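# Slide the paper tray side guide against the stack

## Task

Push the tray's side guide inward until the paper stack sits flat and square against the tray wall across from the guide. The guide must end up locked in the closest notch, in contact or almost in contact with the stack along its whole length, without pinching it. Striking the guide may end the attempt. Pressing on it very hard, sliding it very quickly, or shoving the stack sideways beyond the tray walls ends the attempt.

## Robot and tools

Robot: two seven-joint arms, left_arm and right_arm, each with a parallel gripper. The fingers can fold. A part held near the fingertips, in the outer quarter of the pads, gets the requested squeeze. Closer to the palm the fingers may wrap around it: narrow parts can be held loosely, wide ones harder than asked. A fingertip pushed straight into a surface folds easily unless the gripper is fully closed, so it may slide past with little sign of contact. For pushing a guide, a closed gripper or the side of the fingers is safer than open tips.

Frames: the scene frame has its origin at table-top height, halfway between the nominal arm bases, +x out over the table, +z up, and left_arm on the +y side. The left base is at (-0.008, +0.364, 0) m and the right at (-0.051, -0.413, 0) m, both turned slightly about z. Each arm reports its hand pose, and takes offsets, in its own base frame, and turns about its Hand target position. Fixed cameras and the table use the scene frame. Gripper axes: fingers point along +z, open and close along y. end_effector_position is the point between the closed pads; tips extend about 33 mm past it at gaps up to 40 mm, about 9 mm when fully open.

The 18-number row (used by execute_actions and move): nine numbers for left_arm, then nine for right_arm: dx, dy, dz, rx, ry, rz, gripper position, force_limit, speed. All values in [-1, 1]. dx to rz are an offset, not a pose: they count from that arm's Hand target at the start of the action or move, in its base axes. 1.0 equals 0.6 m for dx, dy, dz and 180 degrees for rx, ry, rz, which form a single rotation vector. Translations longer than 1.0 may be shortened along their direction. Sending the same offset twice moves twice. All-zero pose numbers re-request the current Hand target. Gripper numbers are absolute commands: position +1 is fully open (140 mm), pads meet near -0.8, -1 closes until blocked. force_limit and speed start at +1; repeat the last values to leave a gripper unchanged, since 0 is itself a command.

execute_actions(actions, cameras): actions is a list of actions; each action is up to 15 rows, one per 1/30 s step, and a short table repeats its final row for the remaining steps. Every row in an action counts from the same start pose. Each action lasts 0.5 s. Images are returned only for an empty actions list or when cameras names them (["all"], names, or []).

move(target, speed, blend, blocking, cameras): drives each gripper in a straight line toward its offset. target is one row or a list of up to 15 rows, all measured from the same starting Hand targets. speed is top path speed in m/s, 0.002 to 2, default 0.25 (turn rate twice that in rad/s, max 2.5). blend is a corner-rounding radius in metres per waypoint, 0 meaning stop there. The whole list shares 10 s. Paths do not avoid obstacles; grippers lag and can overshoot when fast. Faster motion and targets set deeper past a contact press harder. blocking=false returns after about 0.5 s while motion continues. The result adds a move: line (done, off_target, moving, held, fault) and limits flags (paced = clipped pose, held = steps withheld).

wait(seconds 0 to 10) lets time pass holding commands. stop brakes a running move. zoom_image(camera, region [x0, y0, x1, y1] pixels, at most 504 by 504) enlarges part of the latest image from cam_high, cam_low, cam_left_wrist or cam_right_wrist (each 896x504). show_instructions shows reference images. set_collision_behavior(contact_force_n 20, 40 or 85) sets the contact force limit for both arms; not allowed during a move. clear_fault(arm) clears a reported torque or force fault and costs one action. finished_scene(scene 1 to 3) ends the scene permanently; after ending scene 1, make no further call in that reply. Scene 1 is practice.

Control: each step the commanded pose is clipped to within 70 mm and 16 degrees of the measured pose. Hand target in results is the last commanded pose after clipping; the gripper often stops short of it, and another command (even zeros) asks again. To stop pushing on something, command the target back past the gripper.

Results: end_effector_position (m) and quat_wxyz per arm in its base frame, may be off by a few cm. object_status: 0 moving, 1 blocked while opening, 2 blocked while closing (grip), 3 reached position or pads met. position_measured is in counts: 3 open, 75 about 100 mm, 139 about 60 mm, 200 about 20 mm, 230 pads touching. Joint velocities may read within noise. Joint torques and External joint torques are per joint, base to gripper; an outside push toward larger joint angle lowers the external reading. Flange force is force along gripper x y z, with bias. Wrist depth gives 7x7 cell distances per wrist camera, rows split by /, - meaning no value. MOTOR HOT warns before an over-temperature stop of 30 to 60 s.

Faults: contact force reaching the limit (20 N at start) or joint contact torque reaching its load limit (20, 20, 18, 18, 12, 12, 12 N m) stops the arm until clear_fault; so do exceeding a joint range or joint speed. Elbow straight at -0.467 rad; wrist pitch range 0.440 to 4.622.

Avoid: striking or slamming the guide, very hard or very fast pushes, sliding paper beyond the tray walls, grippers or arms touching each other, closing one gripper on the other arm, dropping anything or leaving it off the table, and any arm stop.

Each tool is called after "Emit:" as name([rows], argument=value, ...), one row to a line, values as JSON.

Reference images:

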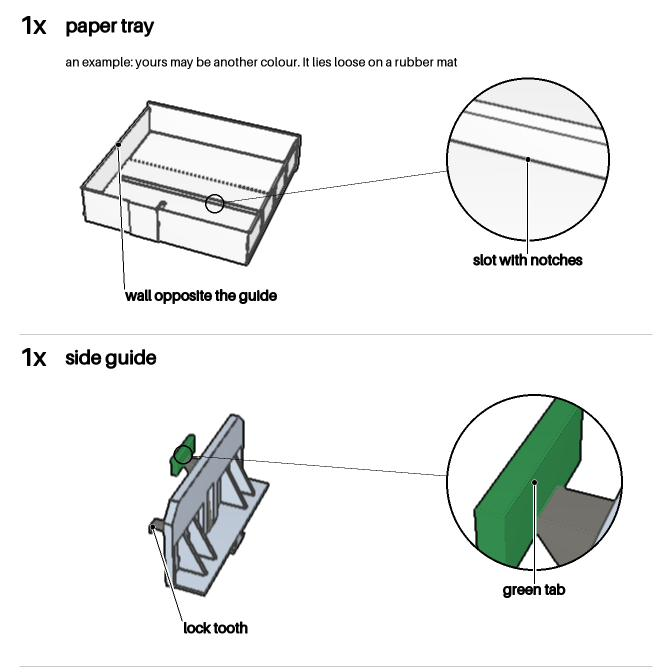

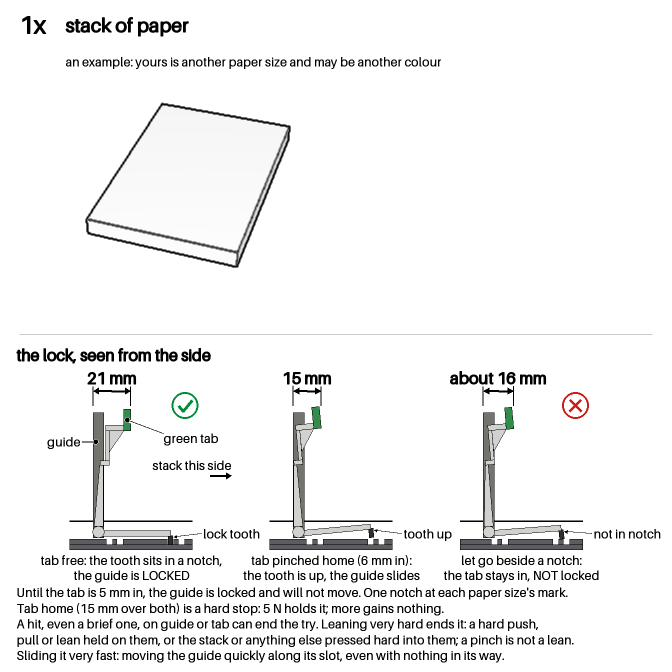

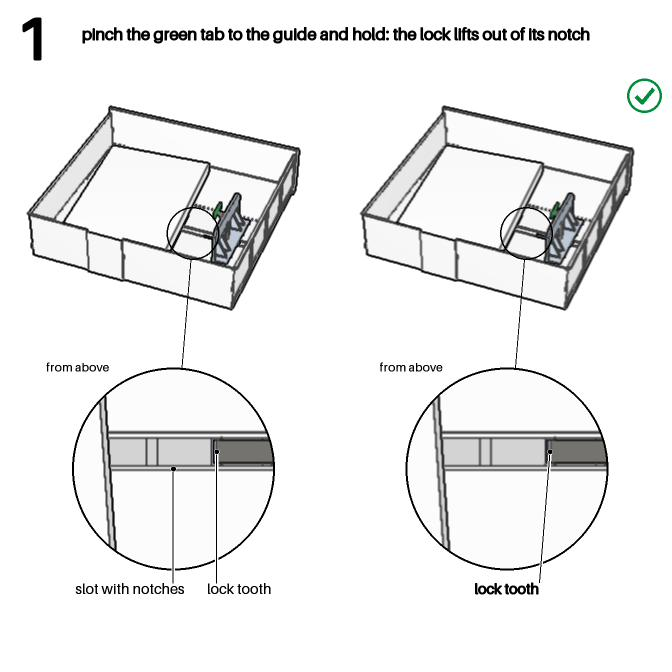

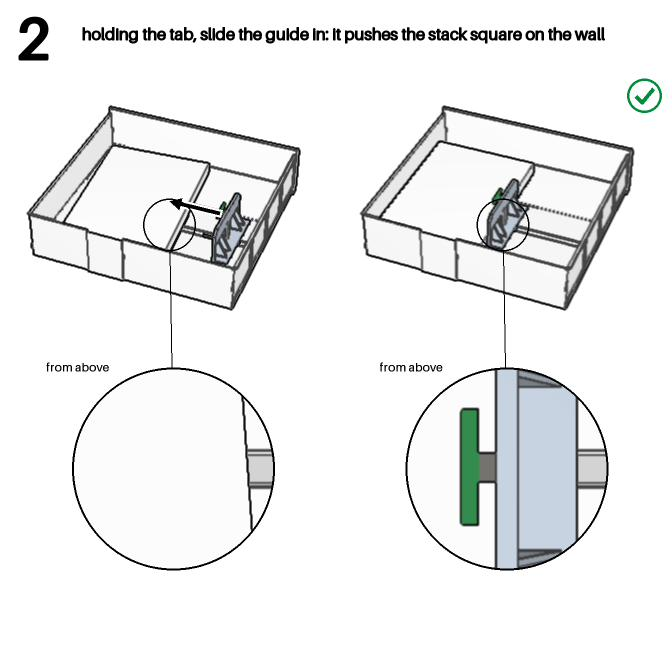

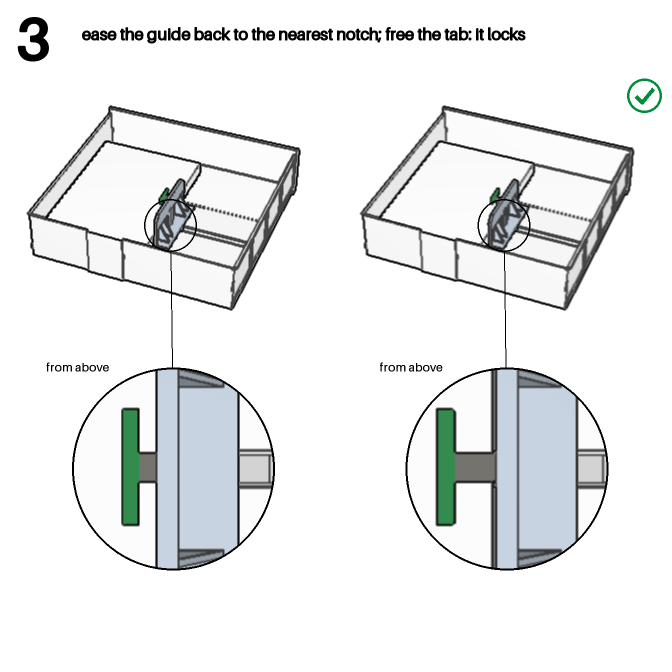

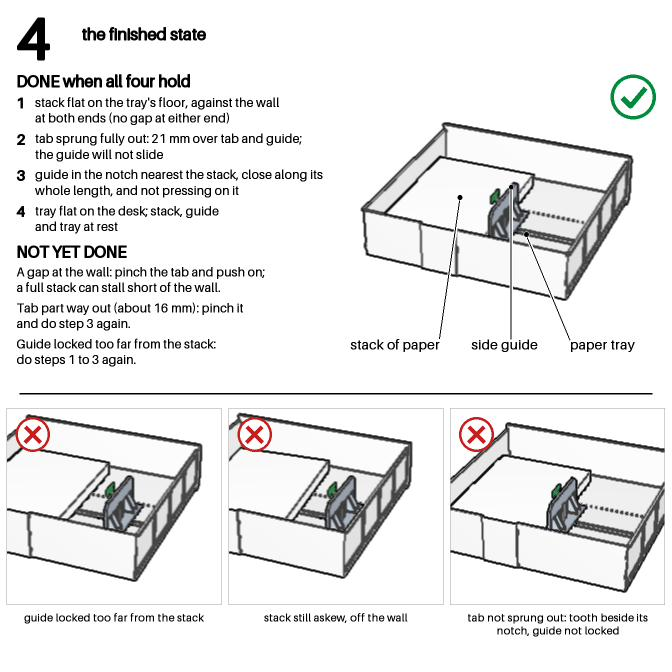

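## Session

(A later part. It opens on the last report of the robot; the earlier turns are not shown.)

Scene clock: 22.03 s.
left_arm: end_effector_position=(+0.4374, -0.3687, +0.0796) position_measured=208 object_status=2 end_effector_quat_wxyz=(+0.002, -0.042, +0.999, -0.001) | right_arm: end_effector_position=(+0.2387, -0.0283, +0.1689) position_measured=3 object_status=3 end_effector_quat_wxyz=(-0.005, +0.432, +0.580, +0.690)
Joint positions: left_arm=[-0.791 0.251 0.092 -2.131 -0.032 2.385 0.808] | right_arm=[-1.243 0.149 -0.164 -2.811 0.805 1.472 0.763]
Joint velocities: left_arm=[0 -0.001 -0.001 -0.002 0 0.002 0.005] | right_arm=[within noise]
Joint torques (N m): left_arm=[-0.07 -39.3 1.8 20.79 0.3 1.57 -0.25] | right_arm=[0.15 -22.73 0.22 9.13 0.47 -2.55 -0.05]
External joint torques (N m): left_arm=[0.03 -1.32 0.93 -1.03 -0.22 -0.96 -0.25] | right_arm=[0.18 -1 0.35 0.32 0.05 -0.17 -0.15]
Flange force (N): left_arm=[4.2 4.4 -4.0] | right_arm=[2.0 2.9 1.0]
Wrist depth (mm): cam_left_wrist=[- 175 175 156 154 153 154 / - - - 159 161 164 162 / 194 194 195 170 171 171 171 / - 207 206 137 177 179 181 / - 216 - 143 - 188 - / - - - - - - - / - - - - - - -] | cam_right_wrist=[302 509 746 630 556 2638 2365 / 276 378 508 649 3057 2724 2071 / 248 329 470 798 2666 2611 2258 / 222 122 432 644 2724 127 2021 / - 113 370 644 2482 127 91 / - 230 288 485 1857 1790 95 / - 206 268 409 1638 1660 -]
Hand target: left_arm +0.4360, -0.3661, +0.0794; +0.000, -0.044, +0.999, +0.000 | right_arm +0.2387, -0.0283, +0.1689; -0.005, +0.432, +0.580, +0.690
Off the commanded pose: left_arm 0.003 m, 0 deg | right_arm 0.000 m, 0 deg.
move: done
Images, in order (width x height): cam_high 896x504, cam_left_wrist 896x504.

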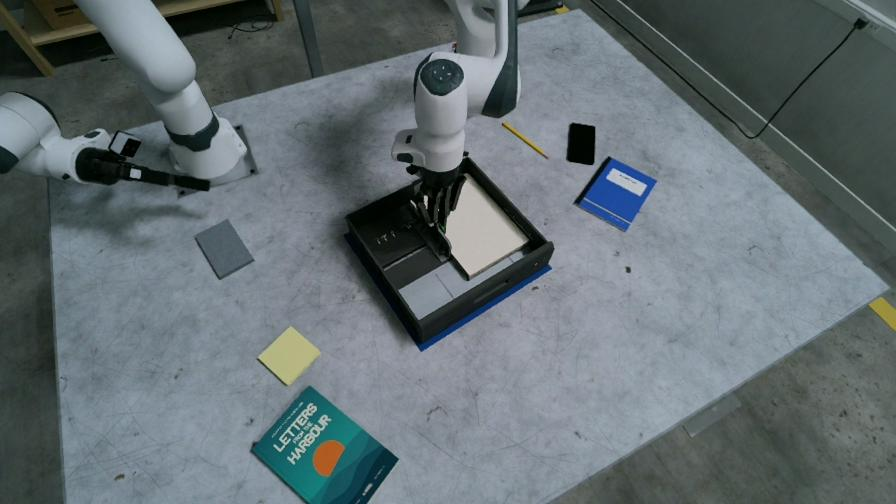

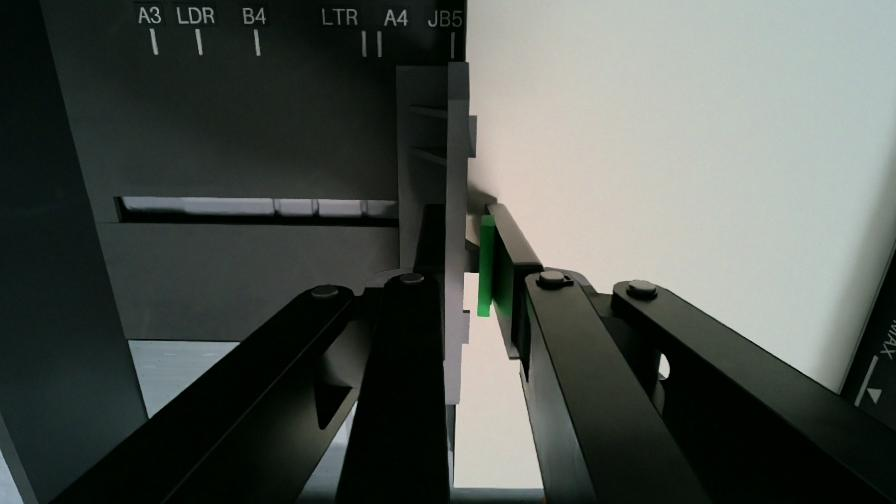

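Emit:
move(target=[-0.0012,0.0135,0,0,0,0,-1,-1,-1,0,0,0,0,0,0,1,1,1], speed=0.015, cameras=["cam_high","cam_left_wrist"])

Emit:
zoom_image(camera="cam_high", region=[430, 150, 560, 290])

Scene clock: 23.20 s.
left_arm: end_effector_position=(+0.4355, -0.3649, +0.0795) position_measured=208 object_status=2 end_effector_quat_wxyz=(+0.003, -0.039, +0.999, -0.003) | right_arm: end_effector_position=(+0.2387, -0.0283, +0.1689) position_measured=3 object_status=3 end_effector_quat_wxyz=(-0.005, +0.432, +0.580, +0.690)
Joint positions: left_arm=[-0.789 0.238 0.093 -2.151 -0.032 2.397 0.817] | right_arm=[-1.243 0.149 -0.164 -2.811 0.805 1.472 0.763]
Joint velocities: left_arm=[0.001 -0.002 0 -0.002 0.001 0.002 0.006] | right_arm=[within noise]
Joint torques (N m): left_arm=[2.23 -39.63 3.73 20.23 0.62 0.84 -0.28] | right_arm=[0.17 -22.76 0.28 9.16 0.47 -2.57 0.01]
External joint torques (N m): left_arm=[2.31 -2.3 2.88 -1.42 0.09 -1.69 -0.28] | right_arm=[0.17 -1.02 0.37 0.41 0.05 -0.17 -0.08]
Flange force (N): left_arm=[3.8 9.1 -7.4] | right_arm=[1.9 3.2 0.8]
Wrist depth (mm): cam_left_wrist=[- 169 172 155 155 153 153 / - - 188 163 162 161 161 / 192 196 193 171 171 173 171 / - 206 209 137 179 181 183 / 206 220 - 143 - 189 193 / - - - - - - - / - - - - - - -] | cam_right_wrist=[309 428 633 603 568 3173 2532 / 277 377 502 638 - - 2258 / 248 336 469 3133 2666 2387 2433 / 222 122 408 698 2584 127 1913 / - 113 350 537 2482 127 91 / - 230 314 490 1913 1857 96 / - 205 268 460 1671 1649 -]
Hand target: left_arm +0.4353, -0.3580, +0.0794; +0.000, -0.044, +0.999, +0.000 | right_arm +0.2387, -0.0283, +0.1689; -0.005, +0.432, +0.580, +0.690
Off the commanded pose: left_arm 0.007 m, 1 deg | right_arm 0.000 m, 0 deg.
move: off_target (left_arm)
Images, in order (width x height): cam_high 896x504, cam_left_wrist 896x504.

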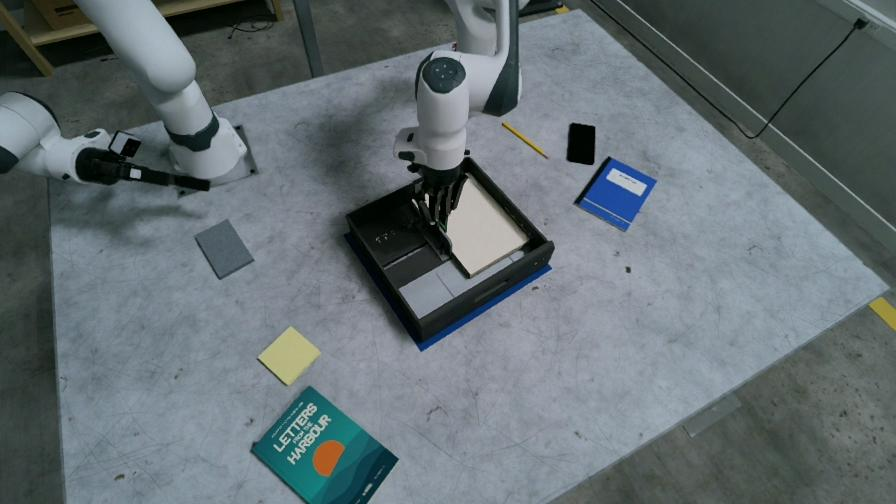

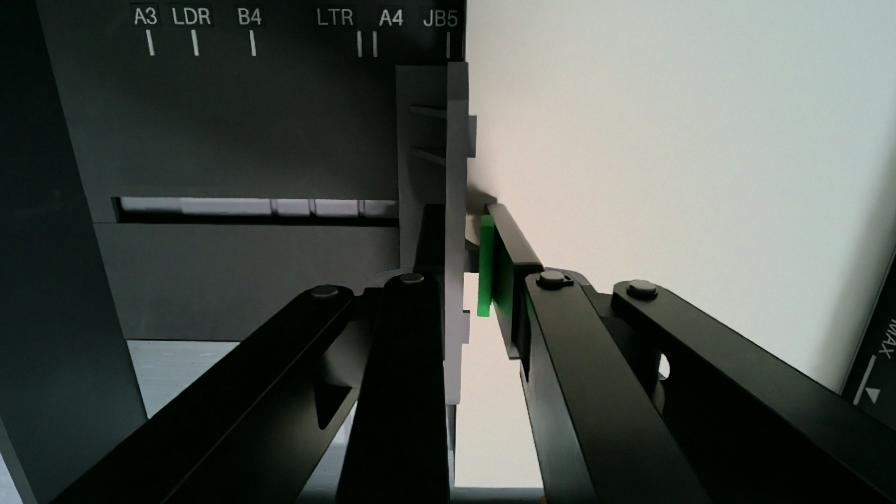

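Scaled by 3.600.

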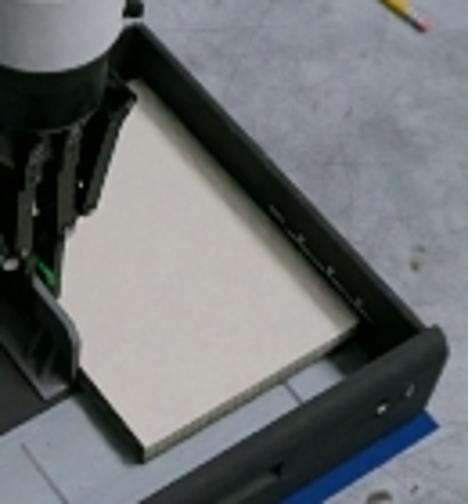

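Emit:
move(target=[0.0005,-0.010,0,0,0,0,-1,-1,-1,0,0,0,0,0,0,1,1,1], speed=0.02, cameras=["cam_left_wrist"])

Emit:
zoom_image(camera="cam_left_wrist", region=[300, 0, 560, 240])

Scene clock: 24.63 s.
left_arm: end_effector_position=(+0.4356, -0.3651, +0.0796) position_measured=208 object_status=2 end_effector_quat_wxyz=(+0.001, -0.038, +0.999, -0.001) | right_arm: end_effector_position=(+0.2387, -0.0283, +0.1689) position_measured=3 object_status=3 end_effector_quat_wxyz=(-0.005, +0.432, +0.580, +0.690)
Joint positions: left_arm=[-0.789 0.243 0.093 -2.142 -0.032 2.386 0.818] | right_arm=[-1.243 0.149 -0.164 -2.811 0.805 1.472 0.763]
Joint torques (N m): left_arm=[-0.08 -38.09 2.14 23.37 0.28 2.06 -0.59] | right_arm=[0.22 -22.69 0.3 9.19 0.48 -2.56 0.02]
External joint torques (N m): left_arm=[-0.02 -0.66 1.26 1.73 -0.25 -0.45 -0.59] | right_arm=[0.21 -0.94 0.39 0.46 0.07 -0.16 -0.08]
Flange force (N): left_arm=[-3.5 -3.9 -3.2] | right_arm=[1.4 3.0 0.7]
Wrist depth (mm): cam_left_wrist=[- 170 175 156 155 154 153 / - 191 186 163 163 164 162 / 191 194 193 185 172 171 171 / 196 206 208 138 179 182 183 / 196 215 - 143 - 188 193 / - - - - - - - / - - - - - - -] | cam_right_wrist=[310 448 598 594 3020 3342 2410 / 275 382 510 653 - 2258 2343 / 255 330 474 595 2666 - 2238 / 221 122 437 729 - 127 1857 / - 113 369 578 2387 127 91 / - 222 322 488 1790 1765 95 / - 206 268 423 1617 1638 -]
Hand target: left_arm +0.4356, -0.3640, +0.0794; +0.000, -0.044, +0.999, +0.000 | right_arm +0.2387, -0.0283, +0.1689; -0.005, +0.432, +0.580, +0.690
Off the commanded pose: left_arm 0.001 m, 1 deg | right_arm 0.000 m, 0 deg.
move: done
Images, in order (width x height): cam_left_wrist 896x504.

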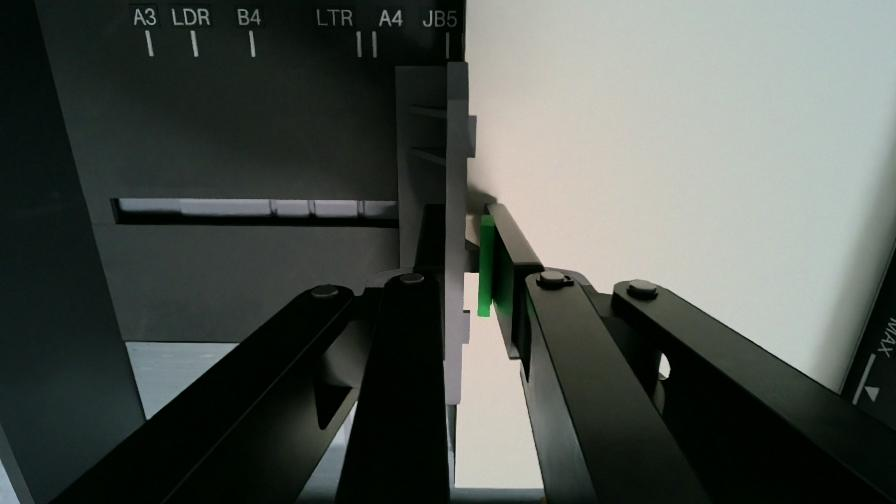

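Scaled by 1.938.

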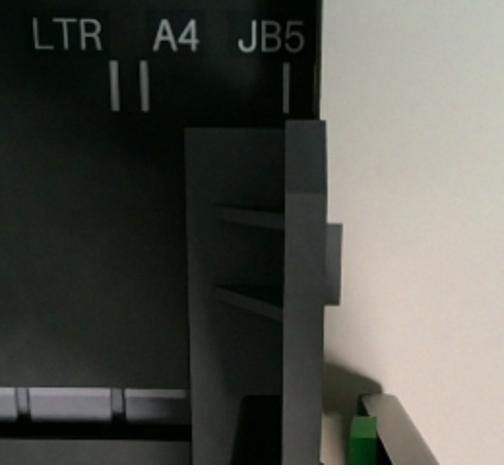

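Emit:
execute_actions([
  [[0,0,0,0,0,0,-0.3,-1,-1,0,0,0,0,0,0,1,1,1]],
  [[0,0,0,0,0,0,-0.3,-1,-1,0,0,0,0,0,0,1,1,1]],
  [[0,0,0,0,0,0,-0.3,-1,-1,0,0,0,0,0,0,1,1,1]],
], cameras=["cam_left_wrist"])

Emit:
zoom_image(camera="cam_left_wrist", region=[300, 0, 660, 360])

Scene clock: 26.67 s.
left_arm: end_effector_position=(+0.4357, -0.3639, +0.0795) position_measured=167 object_status=3 end_effector_quat_wxyz=(+0.000, -0.041, +0.999, +0.000) | right_arm: end_effector_position=(+0.2387, -0.0283, +0.1689) position_measured=3 object_status=3 end_effector_quat_wxyz=(-0.005, +0.432, +0.580, +0.690)
Joint positions: left_arm=[-0.789 0.243 0.095 -2.141 -0.032 2.383 0.814] | right_arm=[-1.243 0.149 -0.164 -2.811 0.805 1.472 0.763]
Joint torques (N m): left_arm=[-0.19 -37.58 1.59 22.73 0.53 2.49 -0.38] | right_arm=[0.2 -22.79 0.28 9.18 0.49 -2.59 0.02]
External joint torques (N m): left_arm=[-0.13 0.05 0.69 0.99 0 -0.03 -0.38] | right_arm=[0.19 -1.08 0.38 0.41 0.07 -0.2 -0.08]
External joint torques at the end of the 1st action: left_arm=[-0.33 0.04 0.68 1.03 0 -0.03 -0.35] | right_arm=[0.11 -0.95 0.36 0.37 0.07 -0.19 -0.11]
External joint torques at the end of the 2nd action: left_arm=[-0.24 -0.01 0.68 1.05 0.02 -0.02 -0.38] | right_arm=[0.2 -0.99 0.43 0.49 0.07 -0.16 -0.1]
Flange force (N): left_arm=[-2.3 -2.9 -0.6] | right_arm=[2.0 3.4 0.9]
Flange force at the end of the 1st action (N): left_arm=[-2.3 -3.2 -0.7] | right_arm=[1.8 3.0 0.7]
Flange force at the end of the 2nd action (N): left_arm=[-2.3 -3.1 -0.8] | right_arm=[1.4 3.1 0.8]
Wrist depth (mm): cam_left_wrist=[- 169 174 171 155 154 154 / 185 187 185 165 162 163 162 / 190 196 194 173 171 174 170 / 198 204 - 148 171 181 182 / 197 - - 195 117 - - / - - - 211 - - - / - - - 245 - - -] | cam_right_wrist=[310 448 724 620 2915 - - / 276 358 507 622 3633 2638 2321 / 248 330 471 776 2365 2611 2199 / 222 122 436 714 - 127 2038 / - 113 371 613 2433 127 91 / - 230 312 489 1803 1816 95 / - 205 269 420 1753 1628 -]
Hand target: left_arm +0.4356, -0.3640, +0.0794; +0.000, -0.044, +0.999, +0.000 | right_arm +0.2387, -0.0283, +0.1689; -0.005, +0.432, +0.580, +0.690
Off the commanded pose: left_arm 0.000 m, 0 deg | right_arm 0.000 m, 0 deg.
Images, in order (width x height): cam_left_wrist 896x504.

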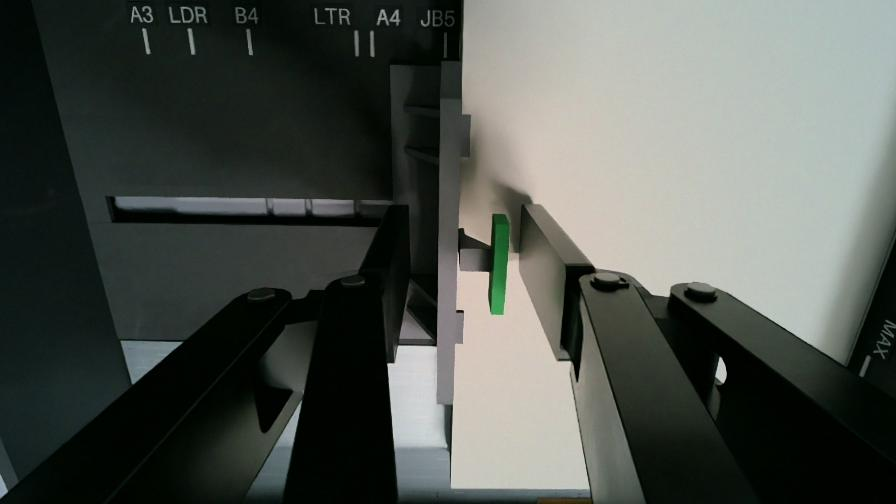

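Scaled by 1.400.

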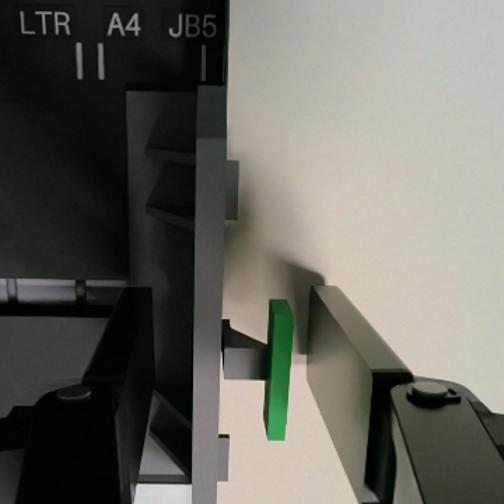

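Emit:
move(target=[0,0.0,0.25,0,0,0,-0.3,-1,-1,0,0,0,0,0,0,1,1,1], cameras=["cam_high","cam_left_wrist"])

Emit:
zoom_image(camera="cam_high", region=[390, 150, 560, 290])

Scene clock: 28.33 s.
left_arm: end_effector_position=(+0.4364, -0.3648, +0.2309) position_measured=167 object_status=3 end_effector_quat_wxyz=(+0.001, -0.042, +0.999, -0.002) | right_arm: end_effector_position=(+0.2387, -0.0283, +0.1689) position_measured=3 object_status=3 end_effector_quat_wxyz=(-0.005, +0.432, +0.580, +0.690)
Joint positions: left_arm=[-0.79 0.051 0.097 -1.977 -0.008 2.032 0.795] | right_arm=[-1.243 0.149 -0.164 -2.811 0.805 1.472 0.763]
Joint velocities: left_arm=[0 -0.002 0 0 0.001 -0.005 0] | right_arm=[within noise]
Joint torques (N m): left_arm=[-0.29 -33.6 0.87 25.29 1.12 2.32 -0.35] | right_arm=[0.16 -22.72 0.33 9.2 0.49 -2.58 0.02]
External joint torques (N m): left_arm=[-0.38 0.49 0.58 0.66 0.43 -0.21 -0.35] | right_arm=[0.14 -1 0.41 0.49 0.08 -0.18 -0.08]
Flange force (N): left_arm=[-2.4 -3.1 -1.3] | right_arm=[1.5 3.2 0.7]
Wrist depth (mm): cam_left_wrist=[- 301 - - - 282 - / - 299 326 334 - 300 - / - 305 349 345 325 - 372 / 392 359 371 349 - - - / - - - 394 - - - / - - - 343 - - - / - - - - - - -] | cam_right_wrist=[311 423 716 620 586 - 2584 / 277 380 508 3342 - - 2258 / 249 329 471 748 2724 2321 - / 229 122 434 646 2611 127 - / - 113 371 - 2021 127 91 / - 231 313 499 1790 1857 95 / - 206 269 423 876 1694 -]
Hand target: left_arm +0.4356, -0.3640, +0.2294; +0.000, -0.044, +0.999, +0.000 | right_arm +0.2387, -0.0283, +0.1689; -0.005, +0.432, +0.580, +0.690
Off the commanded pose: left_arm 0.002 m, 0 deg | right_arm 0.000 m, 0 deg.
move: done
Images, in order (width x height): cam_high 896x504, cam_left_wrist 896x504.

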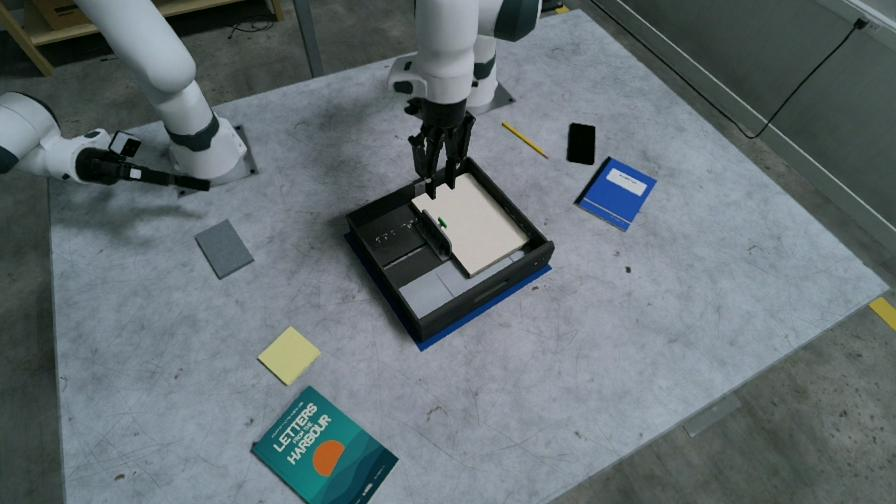

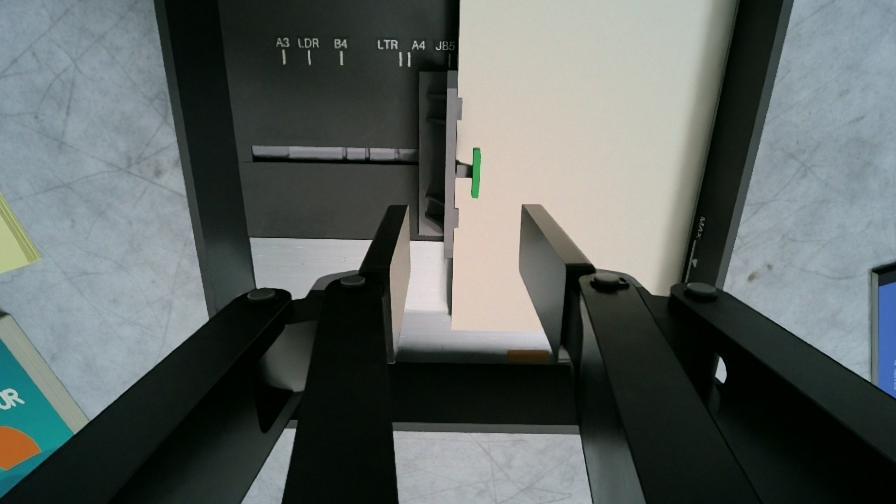

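Scaled by 2.965.

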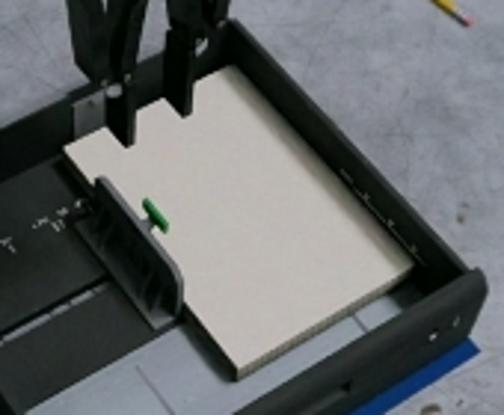

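Looks flush and square.

Emit:
finished_scene(scene=2)

The scene is finished: the task was done.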